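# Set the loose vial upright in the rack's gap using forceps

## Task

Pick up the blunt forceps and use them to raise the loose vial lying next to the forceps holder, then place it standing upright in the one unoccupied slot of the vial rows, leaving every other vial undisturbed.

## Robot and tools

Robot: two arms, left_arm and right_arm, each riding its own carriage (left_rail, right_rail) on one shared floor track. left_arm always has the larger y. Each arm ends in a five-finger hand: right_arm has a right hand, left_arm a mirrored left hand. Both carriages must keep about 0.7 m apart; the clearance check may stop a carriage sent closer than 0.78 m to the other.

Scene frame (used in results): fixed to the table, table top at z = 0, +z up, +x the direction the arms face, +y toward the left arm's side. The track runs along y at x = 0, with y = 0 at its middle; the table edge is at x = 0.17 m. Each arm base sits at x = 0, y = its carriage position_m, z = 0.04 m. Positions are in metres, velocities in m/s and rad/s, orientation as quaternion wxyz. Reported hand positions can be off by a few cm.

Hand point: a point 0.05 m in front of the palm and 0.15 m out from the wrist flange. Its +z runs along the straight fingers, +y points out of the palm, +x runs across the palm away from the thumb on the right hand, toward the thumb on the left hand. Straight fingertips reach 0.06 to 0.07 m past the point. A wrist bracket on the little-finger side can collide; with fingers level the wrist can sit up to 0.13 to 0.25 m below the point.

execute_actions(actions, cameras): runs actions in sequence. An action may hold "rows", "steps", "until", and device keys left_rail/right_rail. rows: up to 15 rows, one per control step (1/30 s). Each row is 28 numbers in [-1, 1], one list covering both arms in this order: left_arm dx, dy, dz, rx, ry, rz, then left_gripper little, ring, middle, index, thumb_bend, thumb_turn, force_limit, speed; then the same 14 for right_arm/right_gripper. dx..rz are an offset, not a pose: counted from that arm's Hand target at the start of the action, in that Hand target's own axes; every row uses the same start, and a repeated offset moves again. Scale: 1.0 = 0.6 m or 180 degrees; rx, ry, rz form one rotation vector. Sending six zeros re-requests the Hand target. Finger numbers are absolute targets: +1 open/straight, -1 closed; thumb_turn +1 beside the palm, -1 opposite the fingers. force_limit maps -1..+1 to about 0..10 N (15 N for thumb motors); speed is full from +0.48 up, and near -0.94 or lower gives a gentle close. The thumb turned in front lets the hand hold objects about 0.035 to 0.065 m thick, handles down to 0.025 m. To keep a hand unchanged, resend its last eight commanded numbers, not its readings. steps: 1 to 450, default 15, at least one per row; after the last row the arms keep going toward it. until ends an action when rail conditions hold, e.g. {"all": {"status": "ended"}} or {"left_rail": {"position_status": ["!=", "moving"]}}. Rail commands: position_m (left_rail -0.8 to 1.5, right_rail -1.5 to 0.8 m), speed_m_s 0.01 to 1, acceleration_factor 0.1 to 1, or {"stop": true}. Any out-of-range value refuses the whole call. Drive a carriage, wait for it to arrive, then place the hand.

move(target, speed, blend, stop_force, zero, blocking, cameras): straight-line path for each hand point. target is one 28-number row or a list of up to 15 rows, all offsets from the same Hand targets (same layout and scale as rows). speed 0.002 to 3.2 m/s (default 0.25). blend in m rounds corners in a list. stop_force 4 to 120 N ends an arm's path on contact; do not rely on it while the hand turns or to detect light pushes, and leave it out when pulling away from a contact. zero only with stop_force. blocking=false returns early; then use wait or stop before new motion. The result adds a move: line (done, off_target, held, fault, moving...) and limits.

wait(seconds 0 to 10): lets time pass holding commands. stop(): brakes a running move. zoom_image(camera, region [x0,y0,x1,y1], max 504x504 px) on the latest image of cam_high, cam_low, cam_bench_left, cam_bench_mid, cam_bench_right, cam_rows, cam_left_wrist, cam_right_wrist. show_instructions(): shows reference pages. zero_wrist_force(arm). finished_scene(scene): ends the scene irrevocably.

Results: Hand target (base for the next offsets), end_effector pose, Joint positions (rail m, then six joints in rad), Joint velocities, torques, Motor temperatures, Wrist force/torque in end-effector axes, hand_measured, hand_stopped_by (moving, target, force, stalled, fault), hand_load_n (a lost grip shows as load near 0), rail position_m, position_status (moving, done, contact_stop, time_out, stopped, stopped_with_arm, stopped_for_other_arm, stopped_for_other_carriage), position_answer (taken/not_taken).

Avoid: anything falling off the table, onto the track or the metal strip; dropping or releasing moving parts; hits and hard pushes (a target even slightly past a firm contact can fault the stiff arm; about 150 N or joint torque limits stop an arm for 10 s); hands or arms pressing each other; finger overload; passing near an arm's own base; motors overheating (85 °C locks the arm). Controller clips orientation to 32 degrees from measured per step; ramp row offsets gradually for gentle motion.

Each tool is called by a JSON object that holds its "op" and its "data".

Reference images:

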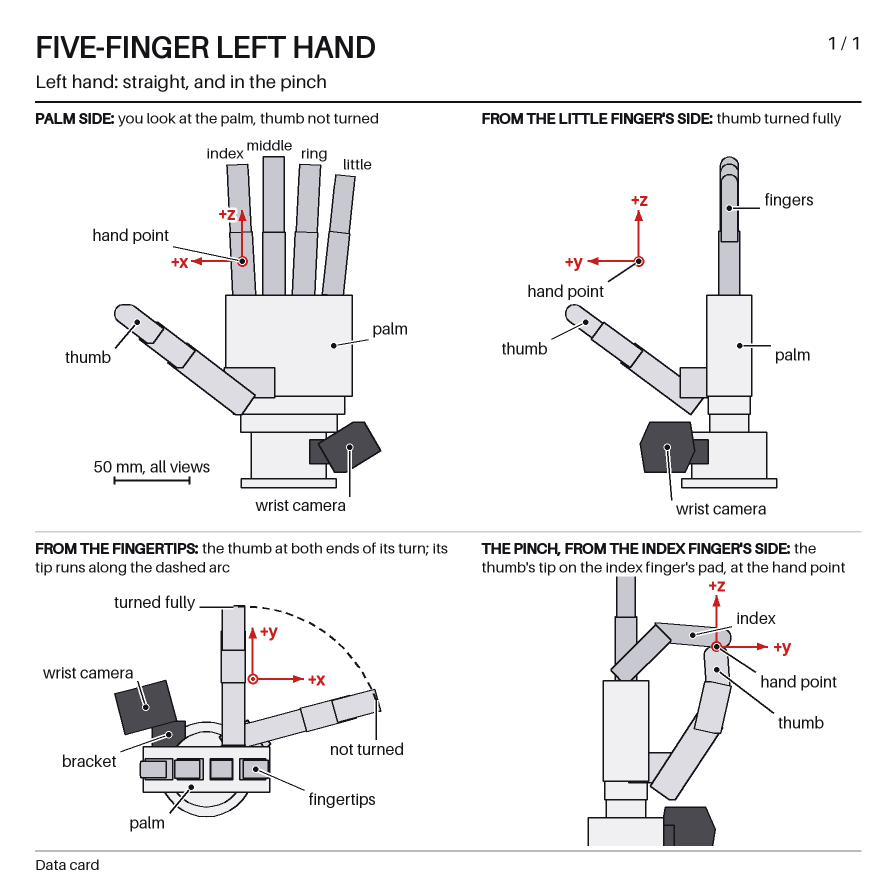

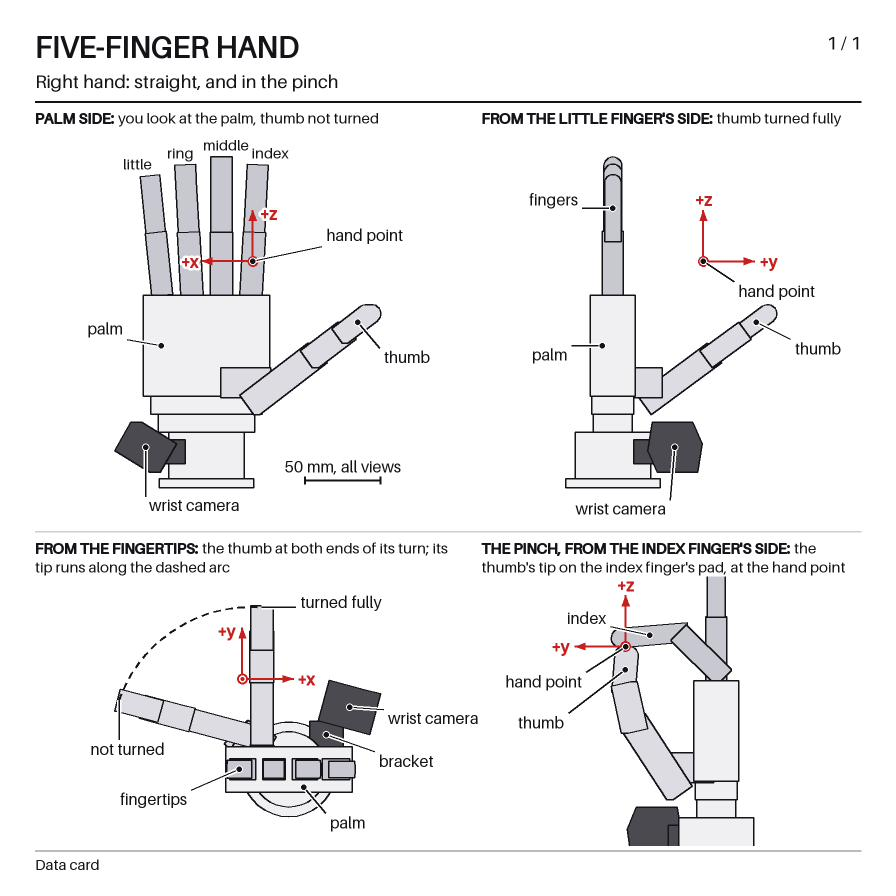

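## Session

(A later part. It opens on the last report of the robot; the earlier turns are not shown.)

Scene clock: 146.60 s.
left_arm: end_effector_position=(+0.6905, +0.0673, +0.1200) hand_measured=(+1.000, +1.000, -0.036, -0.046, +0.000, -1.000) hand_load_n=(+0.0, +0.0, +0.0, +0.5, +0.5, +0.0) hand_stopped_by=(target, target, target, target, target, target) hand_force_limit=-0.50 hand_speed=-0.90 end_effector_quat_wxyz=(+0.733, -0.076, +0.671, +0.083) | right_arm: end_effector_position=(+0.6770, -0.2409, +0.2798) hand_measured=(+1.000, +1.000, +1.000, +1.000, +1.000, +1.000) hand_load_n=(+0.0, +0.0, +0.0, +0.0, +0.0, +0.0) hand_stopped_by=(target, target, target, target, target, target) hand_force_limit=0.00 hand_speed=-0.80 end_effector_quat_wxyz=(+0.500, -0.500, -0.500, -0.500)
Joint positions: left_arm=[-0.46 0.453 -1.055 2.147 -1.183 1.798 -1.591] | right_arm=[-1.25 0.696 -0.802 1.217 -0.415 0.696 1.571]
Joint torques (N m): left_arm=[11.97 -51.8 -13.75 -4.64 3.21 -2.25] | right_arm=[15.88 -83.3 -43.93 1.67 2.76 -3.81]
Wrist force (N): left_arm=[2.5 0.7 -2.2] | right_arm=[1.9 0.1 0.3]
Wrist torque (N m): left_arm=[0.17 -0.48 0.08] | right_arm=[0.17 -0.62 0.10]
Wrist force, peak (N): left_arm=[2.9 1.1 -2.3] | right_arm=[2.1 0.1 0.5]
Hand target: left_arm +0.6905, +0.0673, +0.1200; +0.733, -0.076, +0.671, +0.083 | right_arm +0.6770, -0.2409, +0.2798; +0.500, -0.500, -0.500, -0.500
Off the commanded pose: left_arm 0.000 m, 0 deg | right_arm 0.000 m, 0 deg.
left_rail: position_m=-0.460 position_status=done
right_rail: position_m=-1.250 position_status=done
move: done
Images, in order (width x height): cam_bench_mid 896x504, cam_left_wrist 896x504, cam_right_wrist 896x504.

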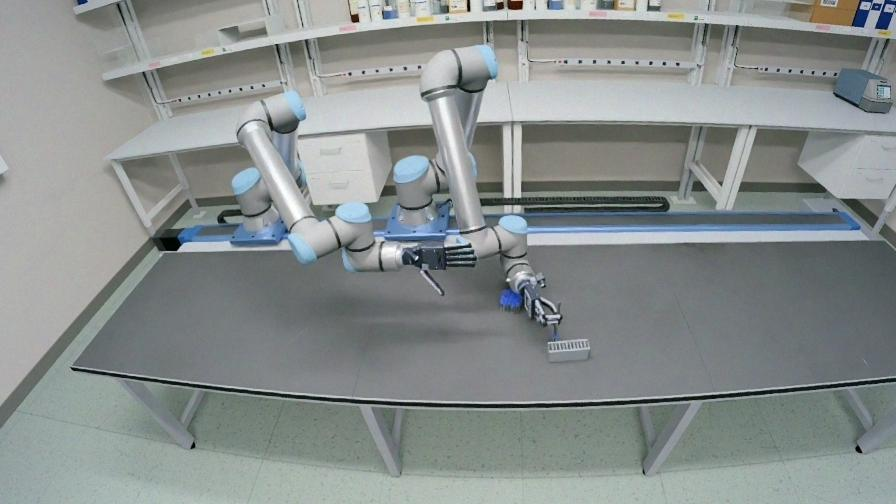

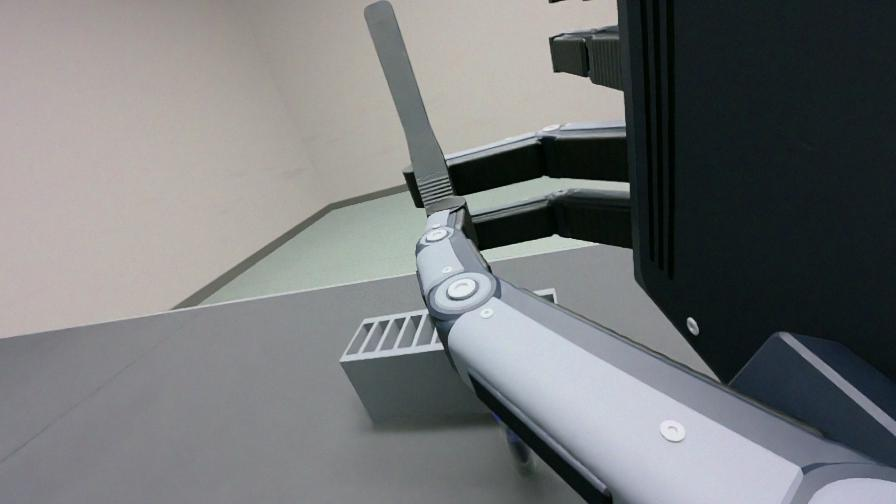

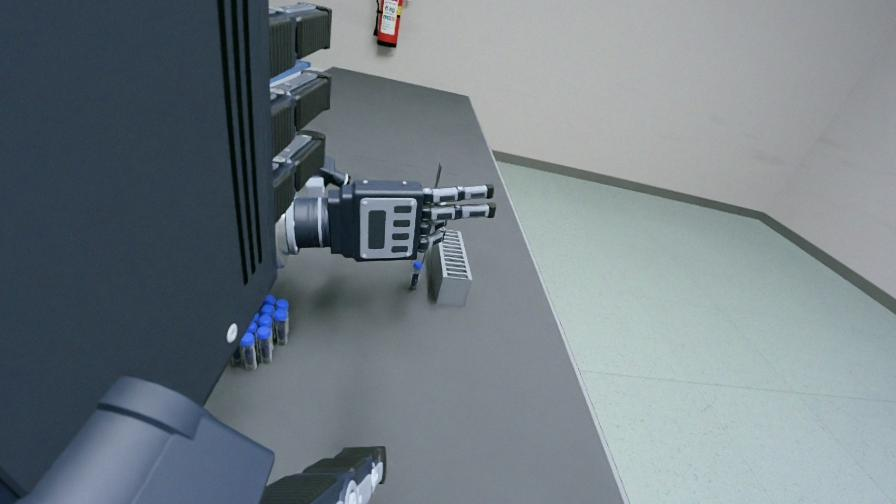

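{"op": "zoom_image", "data": {"camera": "cam_bench_mid", "region": [540, 312, 570, 346]}}

{"op": "move", "data": {"target": [0.0216,0,-0.0019,0,0,0,1,1,-0.037,-0.047,0,-1,-0.5,-0.9,0,0,0,0,0,0,1,1,1,1,1,1,0,-0.8], "speed": 0.02, "stop_force": 4, "cameras": ["cam_right_wrist","cam_left_wrist","cam_bench_mid"]}}

{"op": "zoom_image", "data": {"camera": "cam_right_wrist", "region": [403, 248, 433, 294]}}

{"op": "zoom_image", "data": {"camera": "cam_left_wrist", "region": [480, 400, 550, 480]}}

{"op": "zoom_image", "data": {"camera": "cam_bench_mid", "region": [540, 312, 570, 346]}}

Scaled by 14.824.

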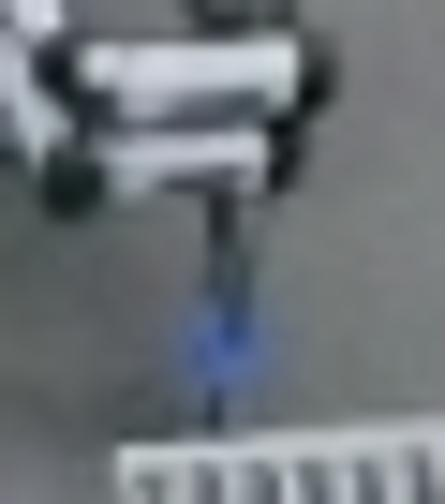

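Scene clock: 155.93 s.
left_arm: end_effector_position=(+0.6905, +0.0673, +0.1070) hand_measured=(+1.000, +1.000, -0.036, -0.046, +0.000, -1.000) hand_load_n=(+0.0, +0.0, +0.0, +0.5, +0.0, +0.0) hand_stopped_by=(target, target, target, target, target, target) hand_force_limit=-0.50 hand_speed=-0.90 end_effector_quat_wxyz=(+0.733, -0.076, +0.671, +0.083) | right_arm: end_effector_position=(+0.6770, -0.2409, +0.2798) hand_measured=(+1.000, +1.000, +1.000, +1.000, +1.000, +1.000) hand_load_n=(+0.0, +0.0, +0.0, +0.0, +0.0, +0.0) hand_stopped_by=(target, target, target, target, target, target) hand_force_limit=0.00 hand_speed=-0.80 end_effector_quat_wxyz=(+0.500, -0.500, -0.500, -0.500)
Joint positions: left_arm=[-0.46 0.453 -1.033 2.148 -1.206 1.798 -1.591] | right_arm=[-1.25 0.696 -0.802 1.217 -0.415 0.696 1.571]
Joint torques (N m): left_arm=[9.33 -52.73 -13.06 -4.78 2.13 -1.82] | right_arm=[17.39 -81.88 -44.82 1.73 2.42 -3.64]
Wrist force (N): left_arm=[2.4 0.7 -2.4] | right_arm=[1.4 0.2 0.1]
Wrist torque (N m): left_arm=[0.17 -0.47 0.08] | right_arm=[0.20 -0.55 0.07]
Wrist force, peak (N): left_arm=[2.5 0.7 -2.7] | right_arm=[2.1 -0.2 0.2]
Hand target: left_arm +0.6905, +0.0673, +0.1070; +0.733, -0.076, +0.671, +0.083 | right_arm +0.6770, -0.2409, +0.2798; +0.500, -0.500, -0.500, -0.500
Off the commanded pose: left_arm 0.000 m, 0 deg | right_arm 0.000 m, 0 deg.
left_rail: position_m=-0.460 position_status=done
right_rail: position_m=-1.250 position_status=done
move: done
Images, in order (width x height): cam_bench_mid 896x504, cam_left_wrist 896x504, cam_right_wrist 896x504.

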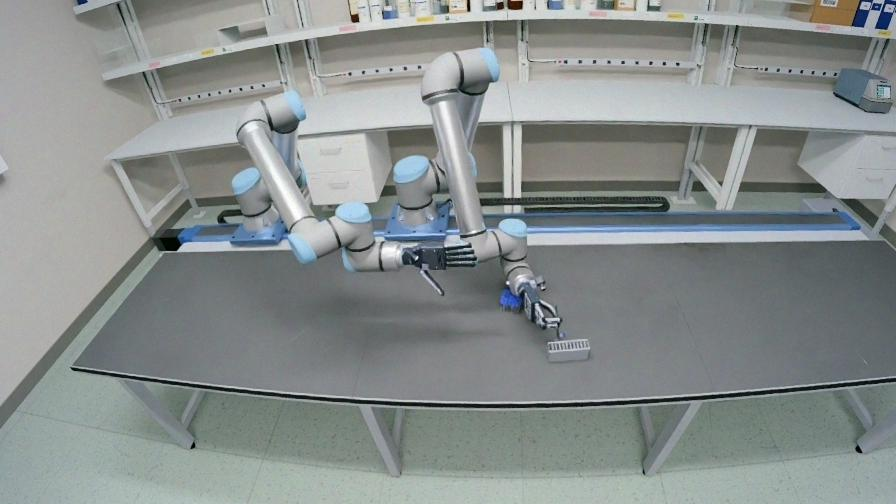

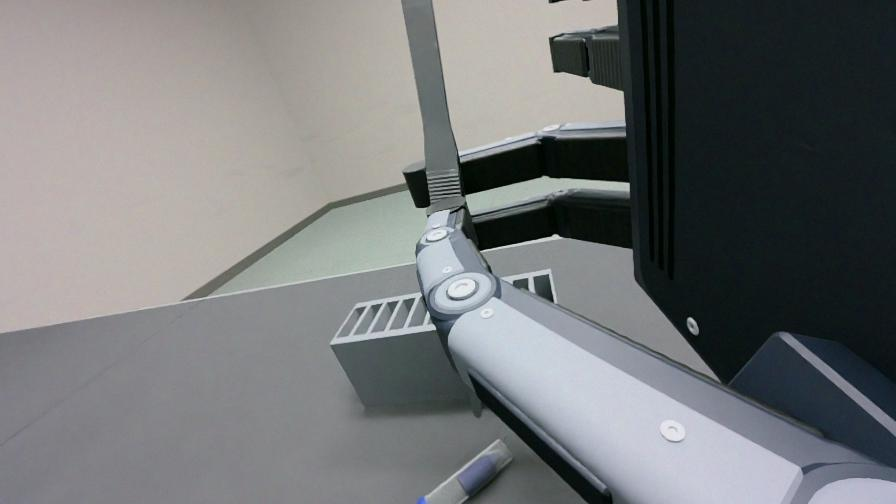

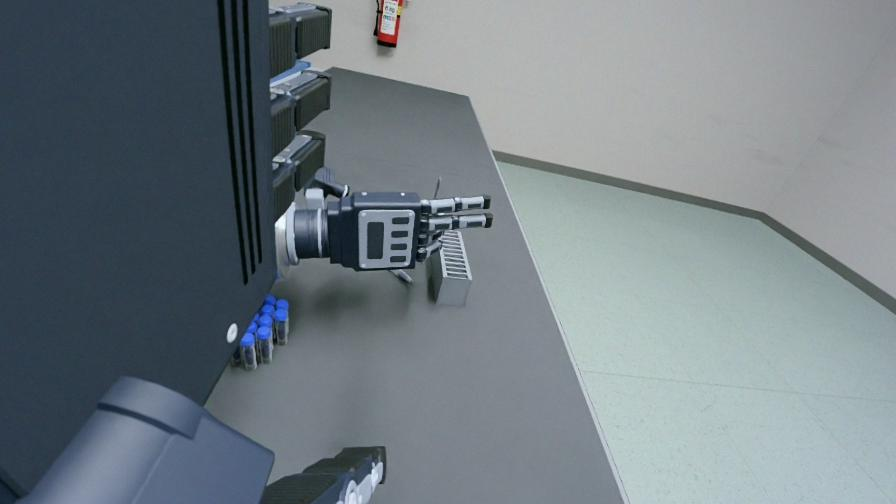

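Scaled by 10.957.

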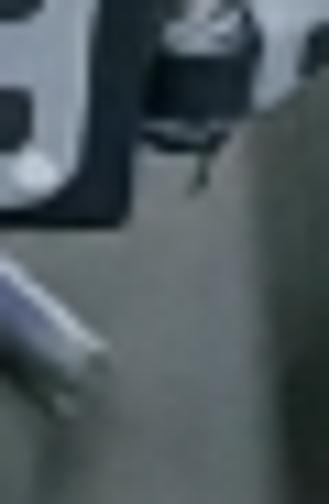

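Scaled by 6.300.

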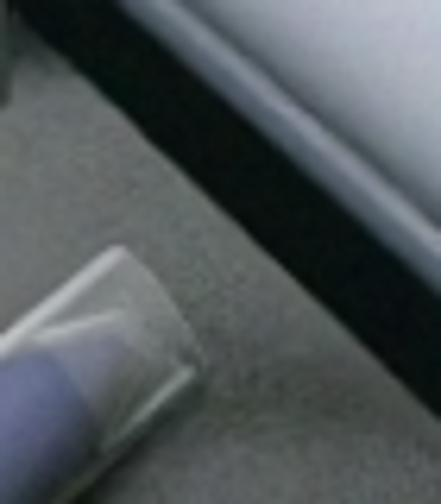

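Scaled by 14.824.

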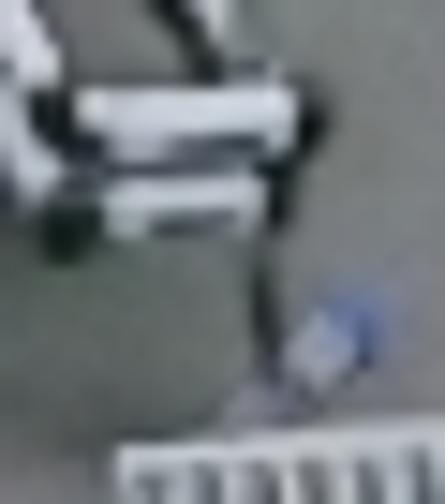

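{"op": "move", "data": {"target": [-0.0996,0,0.0087,0,0,0,1,1,-0.037,-0.047,0,-1,-0.5,-0.9,0,0,0,0,0,0,1,1,1,1,1,1,0,-0.8], "speed": 0.06, "cameras": ["all"]}}

{"op": "zoom_image", "data": {"camera": "cam_right_wrist", "region": [350, 170, 490, 310]}}

{"op": "zoom_image", "data": {"camera": "cam_bench_mid", "region": [510, 280, 600, 370]}}

{"op": "zoom_image", "data": {"camera": "cam_left_wrist", "region": [340, 300, 600, 504]}}

Scene clock: 161.17 s.
left_arm: end_effector_position=(+0.6905, +0.0673, +0.1669) hand_measured=(+1.000, +1.000, -0.036, -0.046, +0.000, -1.000) hand_load_n=(-0.5, +0.0, +0.0, +0.5, +0.5, +0.0) hand_stopped_by=(target, target, target, target, target, target) hand_force_limit=-0.50 hand_speed=-0.90 end_effector_quat_wxyz=(+0.733, -0.076, +0.671, +0.083) | right_arm: end_effector_position=(+0.6770, -0.2409, +0.2798) hand_measured=(+1.000, +1.000, +1.000, +1.000, +1.000, +1.000) hand_load_n=(+0.0, +0.0, +0.0, +0.0, +0.0, +0.0) hand_stopped_by=(target, target, target, target, target, target) hand_force_limit=0.00 hand_speed=-0.80 end_effector_quat_wxyz=(+0.500, -0.500, -0.500, -0.500)
Joint positions: left_arm=[-0.46 0.453 -1.134 2.14 -1.096 1.798 -1.591] | right_arm=[-1.25 0.696 -0.802 1.217 -0.415 0.696 1.571]
Joint torques (N m): left_arm=[11.5 -70.7 -34.28 0.45 2.74 -1.38] | right_arm=[15.8 -80.99 -43.8 1.61 2.42 -3.46]
Wrist force (N): left_arm=[2.3 1.0 -2.3] | right_arm=[1.7 0.0 0.0]
Wrist torque (N m): left_arm=[0.22 -0.44 0.08] | right_arm=[0.17 -0.59 0.07]
Wrist force, peak (N): left_arm=[2.9 0.9 -2.6] | right_arm=[2.2 0.0 -0.1]
Hand target: left_arm +0.6905, +0.0673, +0.1670; +0.733, -0.076, +0.671, +0.083 | right_arm +0.6770, -0.2409, +0.2798; +0.500, -0.500, -0.500, -0.500
Off the commanded pose: left_arm 0.000 m, 0 deg | right_arm 0.000 m, 0 deg.
left_rail: position_m=-0.460 position_status=done
right_rail: position_m=-1.250 position_status=done
move: done

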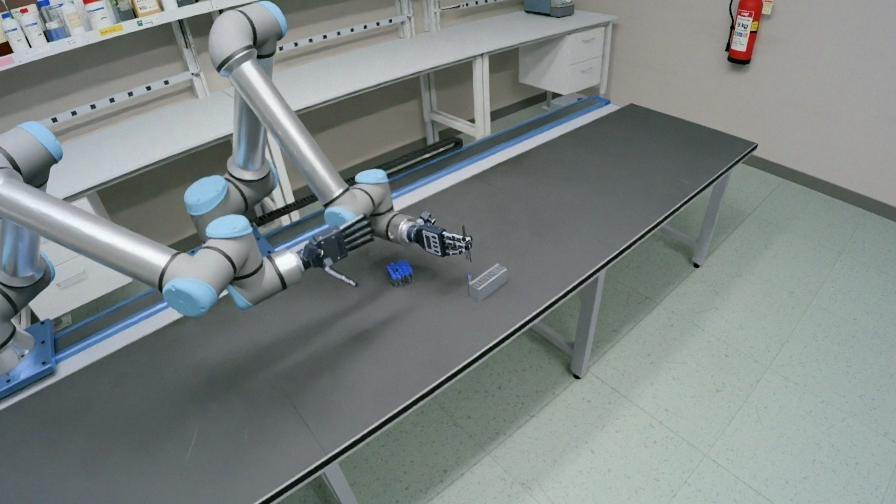

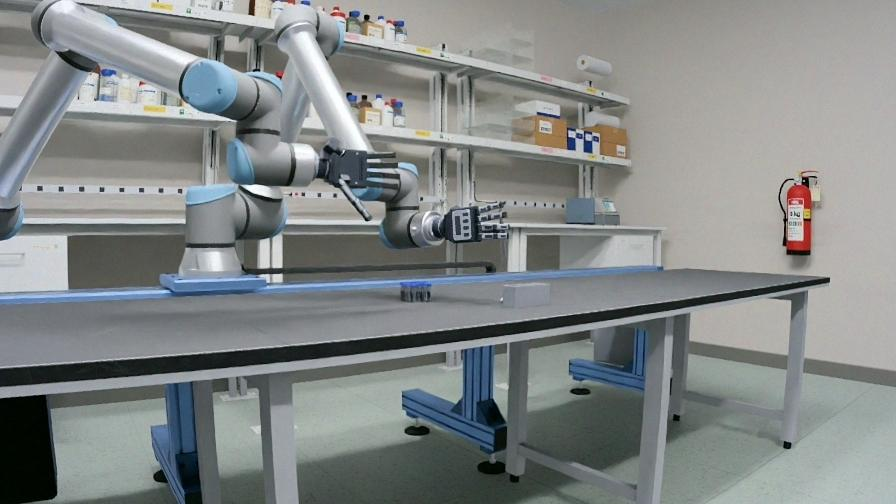

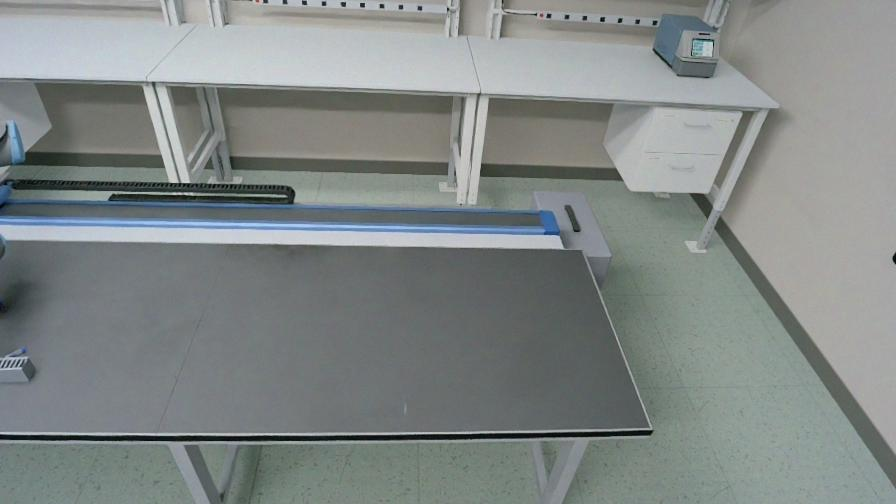

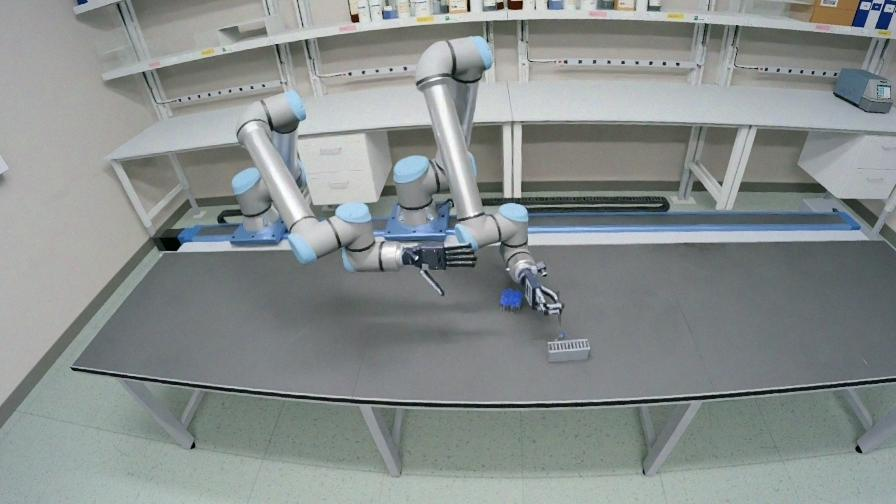

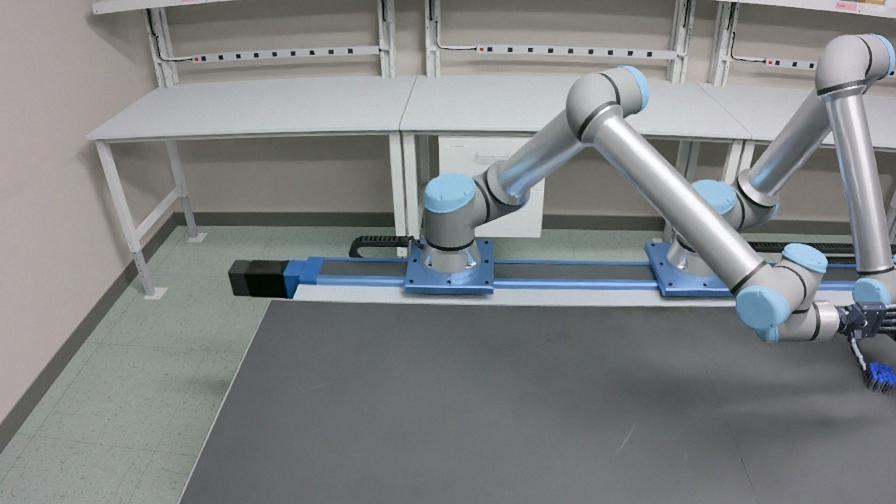

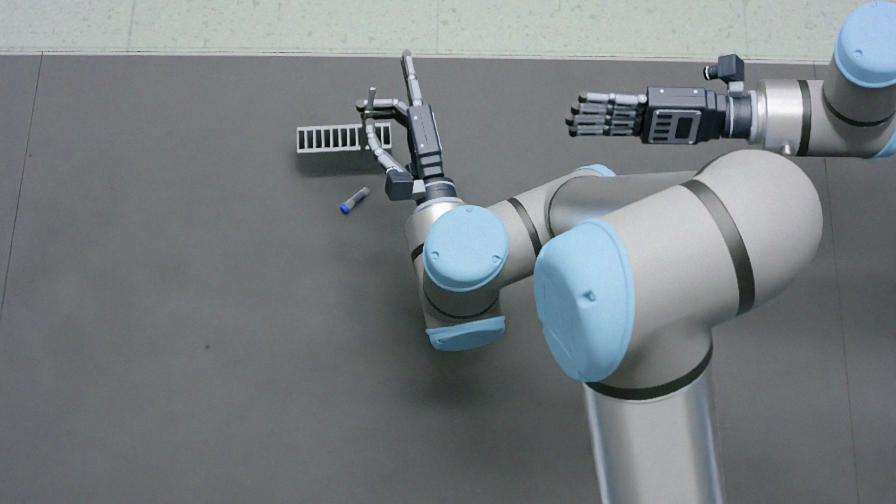

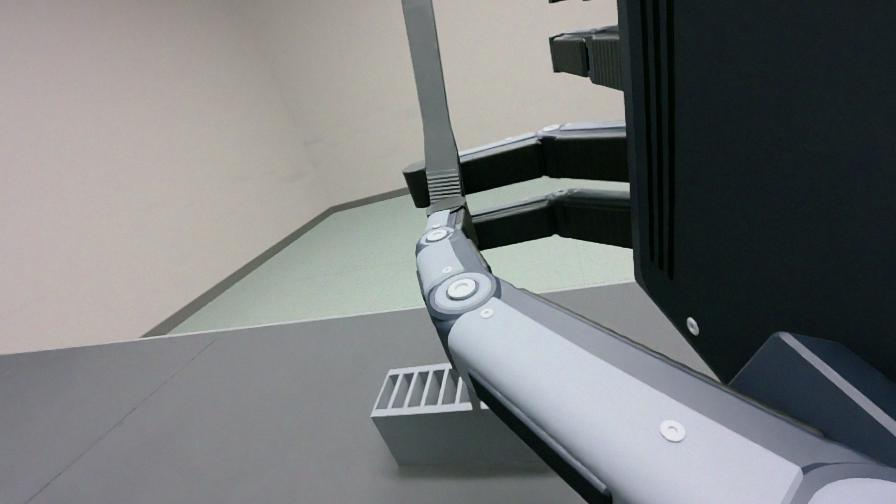

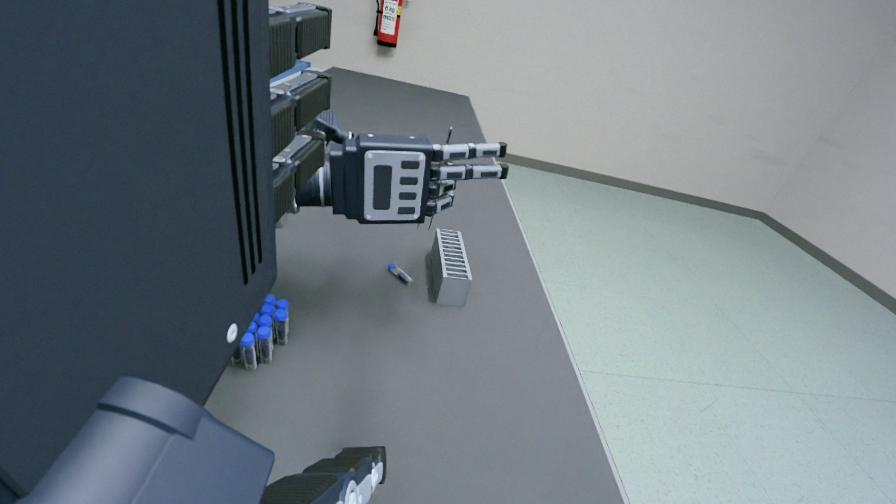

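Scaled by 3.600.

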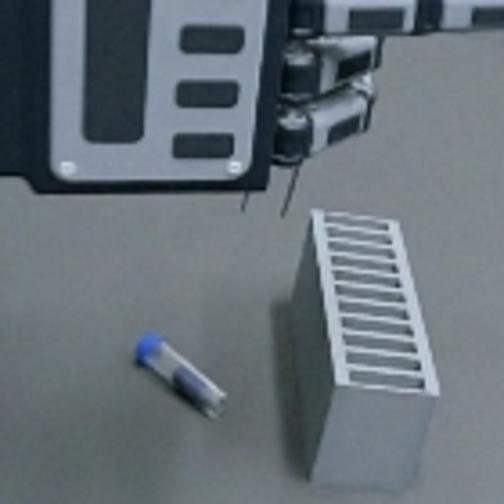

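Scaled by 5.600.

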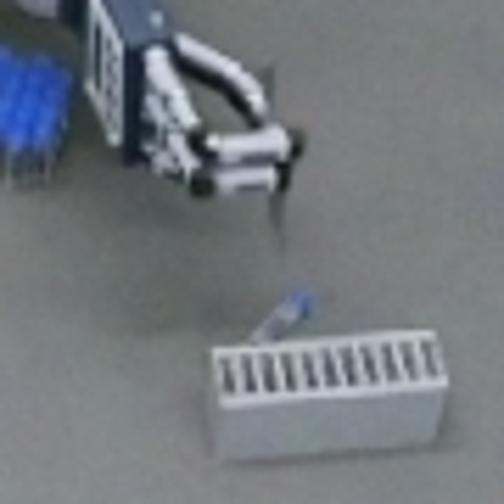

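Scaled by 1.938.

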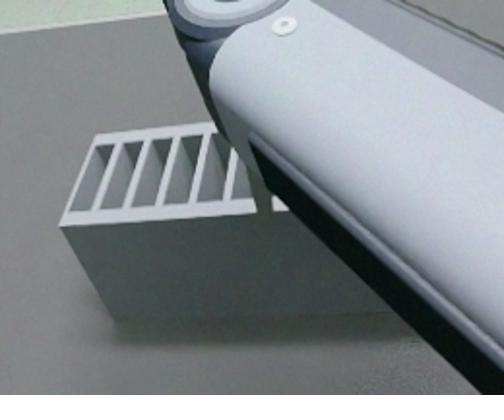

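{"op": "move", "data": {"target": [0.0007,0.1262,-0.0681,-0.1769,-0.0605,-0.2893,1,1,-0.037,-0.047,0,-1,-0.5,-0.9,0,0,0,0,0,0,1,1,1,1,1,1,0,-0.8], "speed": 0.12, "cameras": ["cam_right_wrist","cam_left_wrist","cam_bench_mid","cam_rows","cam_high"]}}

{"op": "zoom_image", "data": {"camera": "cam_right_wrist", "region": [350, 170, 490, 310]}}

{"op": "zoom_image", "data": {"camera": "cam_bench_mid", "region": [510, 280, 600, 370]}}

{"op": "zoom_image", "data": {"camera": "cam_rows", "region": [280, 100, 440, 240]}}

Scene clock: 205.23 s.
left_arm: end_effector_position=(+0.6340, +0.1321, +0.1629) hand_measured=(+1.000, +1.000, -0.036, -0.046, +0.000, -1.000) hand_load_n=(-0.5, +0.0, +0.0, +0.5, +0.5, +0.5) hand_stopped_by=(target, target, target, target, target, target) hand_force_limit=-0.50 hand_speed=-0.90 end_effector_quat_wxyz=(+0.705, -0.541, +0.454, -0.062) | right_arm: end_effector_position=(+0.6770, -0.2409, +0.2798) hand_measured=(+1.000, +1.000, +1.000, +1.000, +1.000, +1.000) hand_load_n=(+0.0, +0.0, +0.0, +0.0, +0.0, +0.0) hand_stopped_by=(target, target, target, target, target, target) hand_force_limit=0.00 hand_speed=-0.80 end_effector_quat_wxyz=(+0.500, -0.500, -0.500, -0.500)
Joint positions: left_arm=[-0.46 0.427 -1.211 2.102 -0.892 1.213 -2.531] | right_arm=[-1.25 0.696 -0.802 1.217 -0.415 0.696 1.571]
Joint torques (N m): left_arm=[12.49 -66.67 -37.25 0.53 -3.23 -2.23] | right_arm=[17.99 -82.34 -45.32 1.29 1.39 -3.72]
Wrist force (N): left_arm=[1.4 2.7 -2.3] | right_arm=[1.4 0.0 -0.4]
Wrist torque (N m): left_arm=[0.41 -0.37 0.03] | right_arm=[0.20 -0.54 0.07]
Wrist force, peak (N): left_arm=[1.8 3.3 -2.1] | right_arm=[2.3 -0.5 0.2]
Hand target: left_arm +0.6340, +0.1321, +0.1629; +0.705, -0.542, +0.454, -0.062 | right_arm +0.6770, -0.2409, +0.2798; +0.500, -0.500, -0.500, -0.500
Off the commanded pose: left_arm 0.000 m, 0 deg | right_arm 0.000 m, 0 deg.
left_rail: position_m=-0.460 position_status=done
right_rail: position_m=-1.250 position_status=done
move: done
Images, in order (width x height): cam_high 896x504, cam_bench_mid 896x504, cam_rows 896x504, cam_left_wrist 896x504, cam_right_wrist 896x504.

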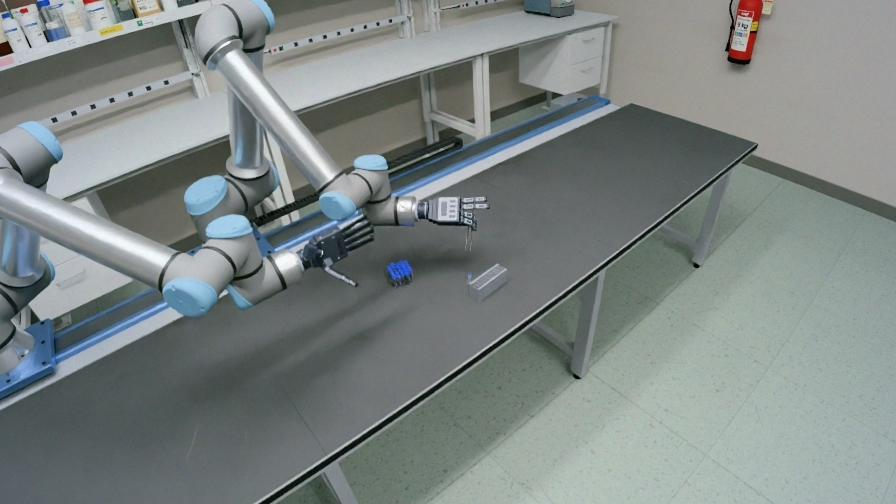

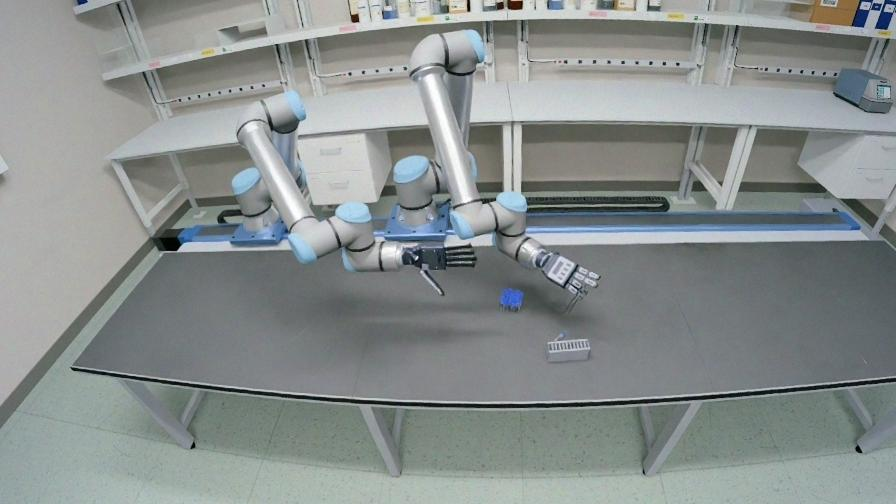

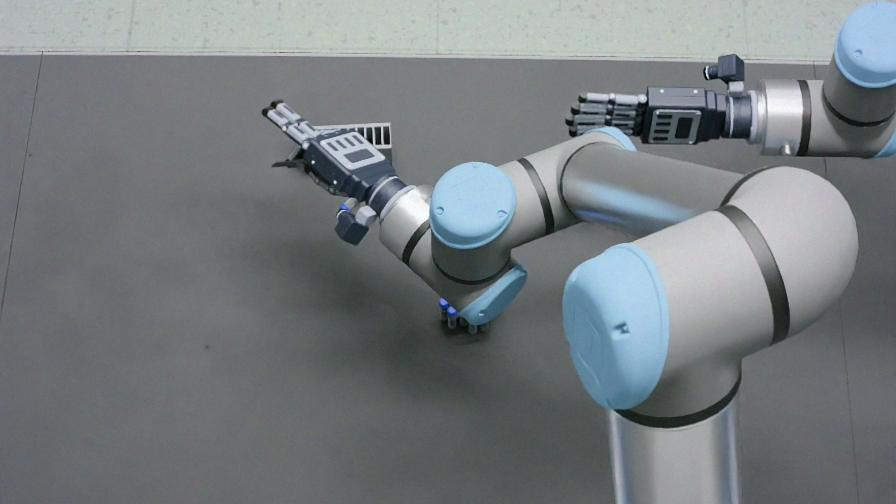

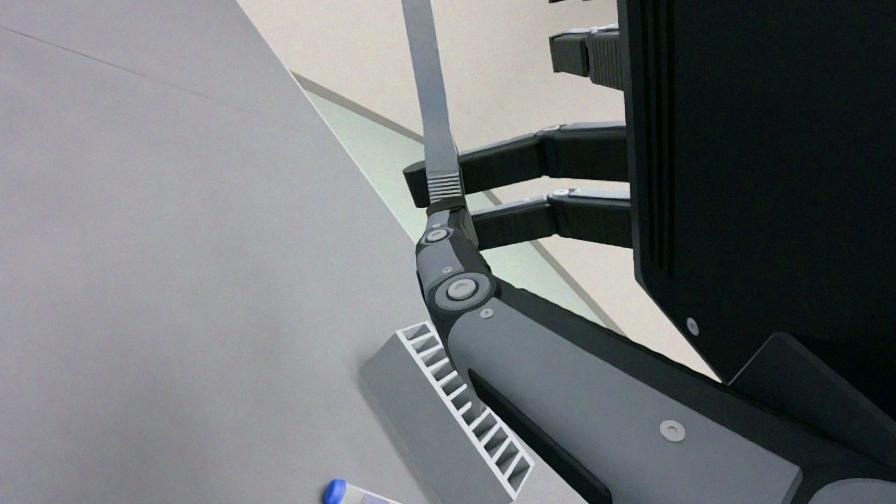

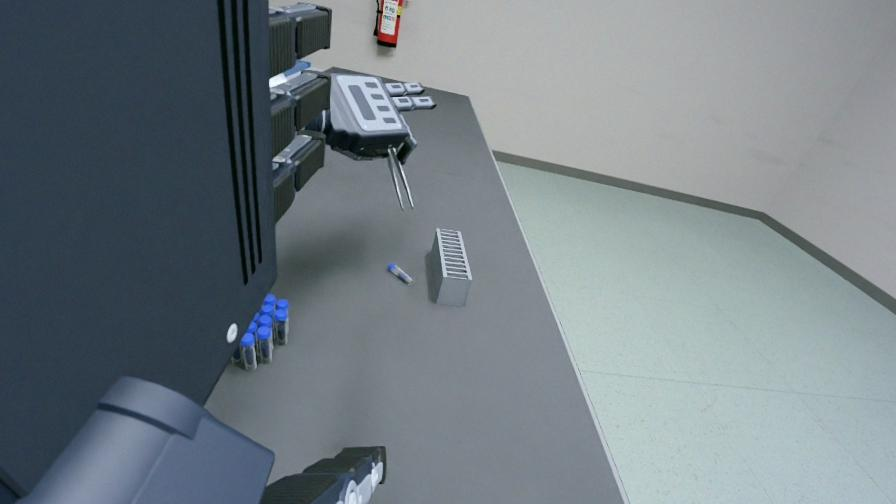

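Scaled by 3.600.

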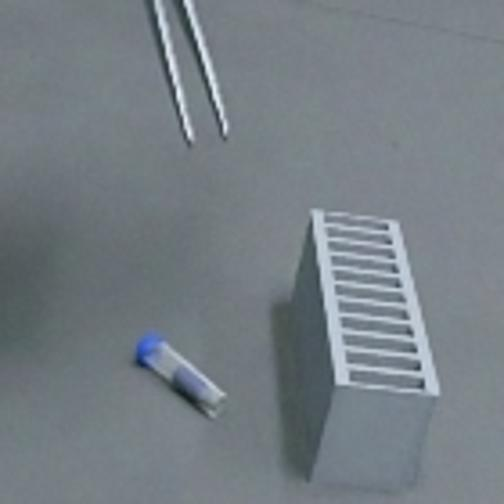

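Scaled by 5.600.

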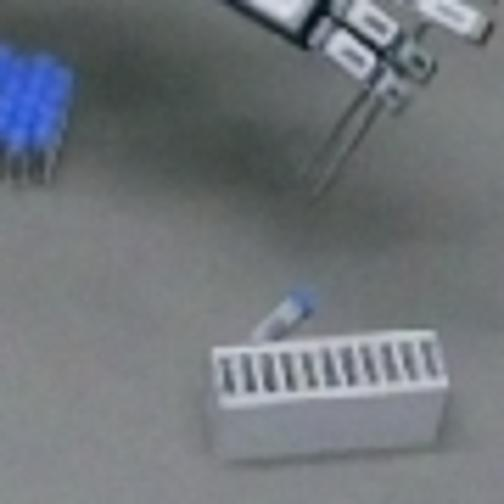

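Scaled by 3.150.

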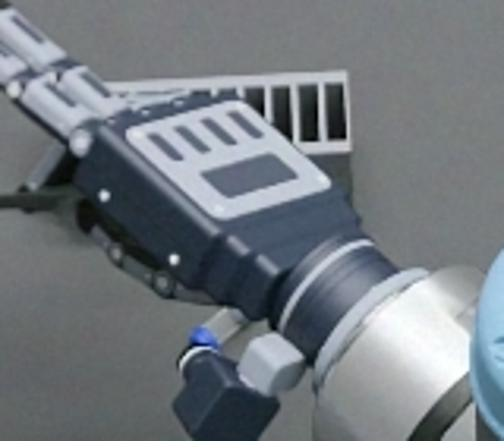

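{"op": "move", "data": {"target": [0.0574,0.0819,0,0,0,0,1,1,-0.037,-0.047,0,-1,-0.5,-0.9,0,0,0,0,0,0,1,1,1,1,1,1,0,-0.8], "speed": 0.08, "stop_force": 6, "cameras": ["cam_right_wrist","cam_left_wrist","cam_bench_mid"]}}

{"op": "zoom_image", "data": {"camera": "cam_right_wrist", "region": [370, 210, 440, 290]}}

{"op": "zoom_image", "data": {"camera": "cam_bench_mid", "region": [530, 300, 590, 370]}}

{"op": "zoom_image", "data": {"camera": "cam_left_wrist", "region": [300, 300, 560, 504]}}

Scene clock: 218.97 s.
left_arm: end_effector_position=(+0.6340, +0.1321, +0.1029) hand_measured=(+1.000, +1.000, -0.036, -0.046, +0.000, -1.000) hand_load_n=(+0.0, +0.0, +0.0, +0.5, +0.5, +0.0) hand_stopped_by=(target, target, target, target, target, target) hand_force_limit=-0.50 hand_speed=-0.90 end_effector_quat_wxyz=(+0.705, -0.542, +0.454, -0.062) | right_arm: end_effector_position=(+0.6770, -0.2409, +0.2798) hand_measured=(+1.000, +1.000, +1.000, +1.000, +1.000, +1.000) hand_load_n=(+0.0, +0.0, +0.0, +0.0, +0.0, +0.0) hand_stopped_by=(target, target, target, target, target, target) hand_force_limit=0.00 hand_speed=-0.80 end_effector_quat_wxyz=(+0.500, -0.500, -0.500, -0.500)
Joint positions: left_arm=[-0.46 0.427 -1.118 2.122 -1.004 1.212 -2.531] | right_arm=[-1.25 0.696 -0.802 1.217 -0.415 0.696 1.571]
Joint torques (N m): left_arm=[-2.08 -52.03 -17.16 -4.29 0.68 1.52] | right_arm=[16.44 -82.93 -43.89 1.32 1.61 -4.07]
Wrist force (N): left_arm=[1.6 2.7 -2.3] | right_arm=[1.4 -0.4 0.0]
Wrist torque (N m): left_arm=[0.38 -0.39 0.04] | right_arm=[0.12 -0.55 0.05]
Wrist force, peak (N): left_arm=[1.8 3.3 -2.2] | right_arm=[2.2 0.4 0.0]
Hand target: left_arm +0.6340, +0.1321, +0.1029; +0.705, -0.542, +0.454, -0.062 | right_arm +0.6770, -0.2409, +0.2798; +0.500, -0.500, -0.500, -0.500
Off the commanded pose: left_arm 0.000 m, 0 deg | right_arm 0.000 m, 0 deg.
left_rail: position_m=-0.460 position_status=done
right_rail: position_m=-1.250 position_status=done
move: done
Images, in order (width x height): cam_bench_mid 896x504, cam_left_wrist 896x504, cam_right_wrist 896x504.

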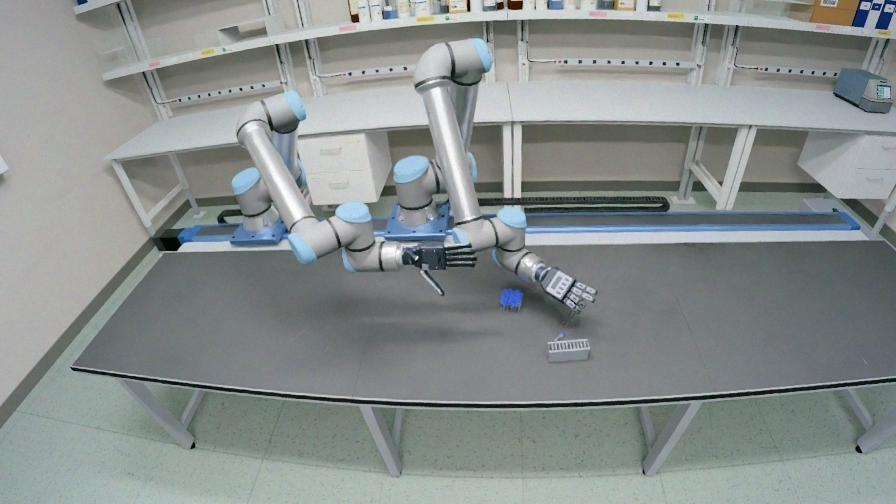

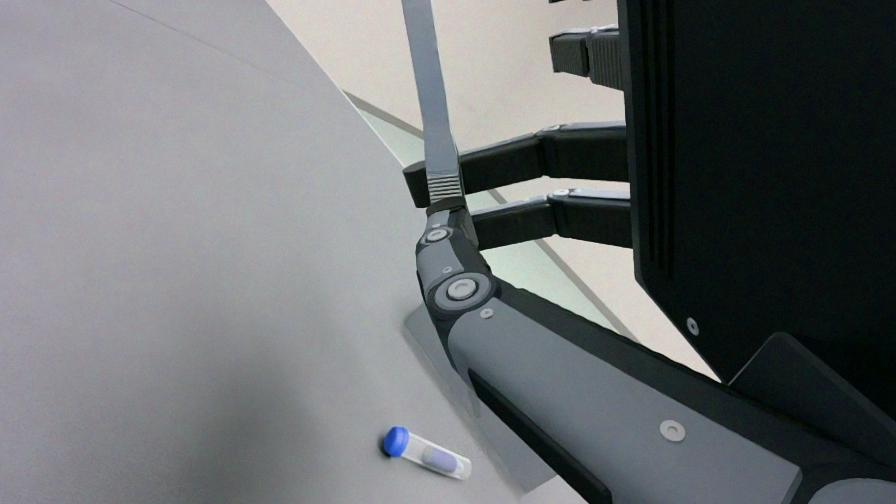

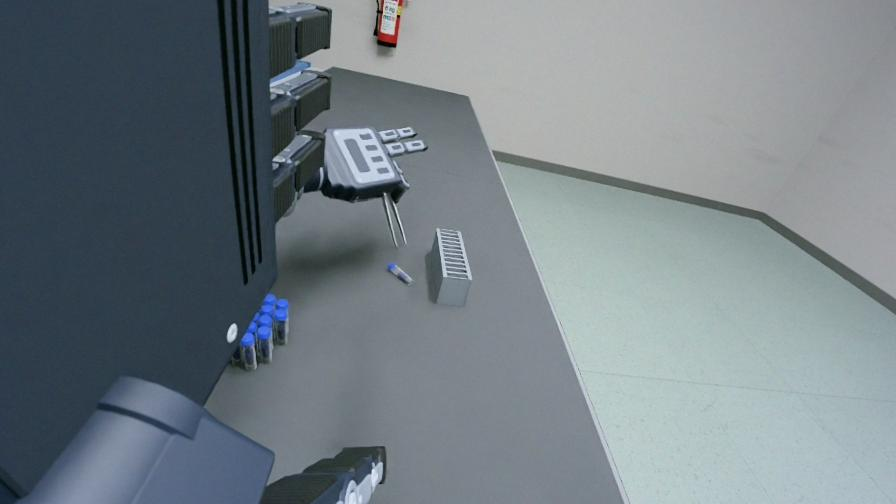

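Scaled by 6.300.

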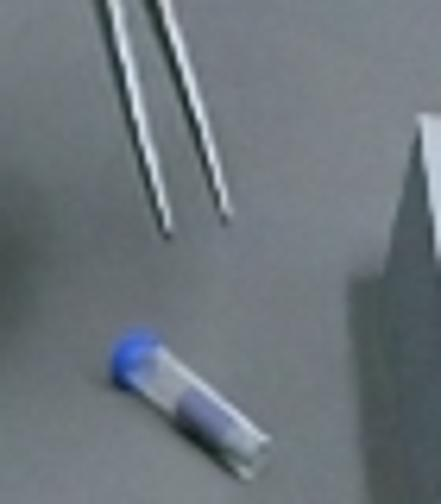

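Scaled by 7.200.

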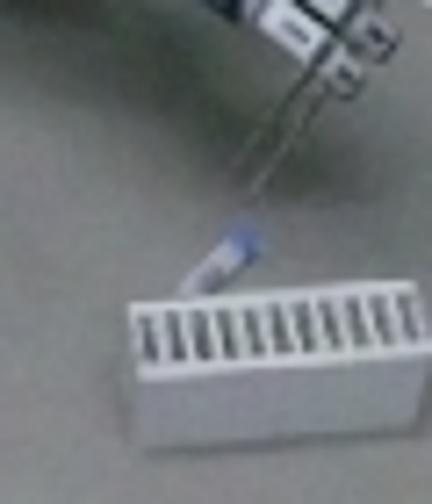

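Scaled by 1.938.

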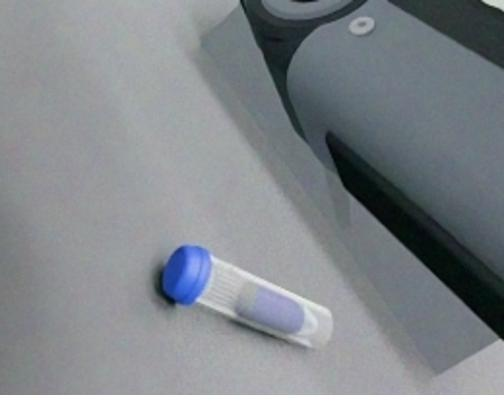

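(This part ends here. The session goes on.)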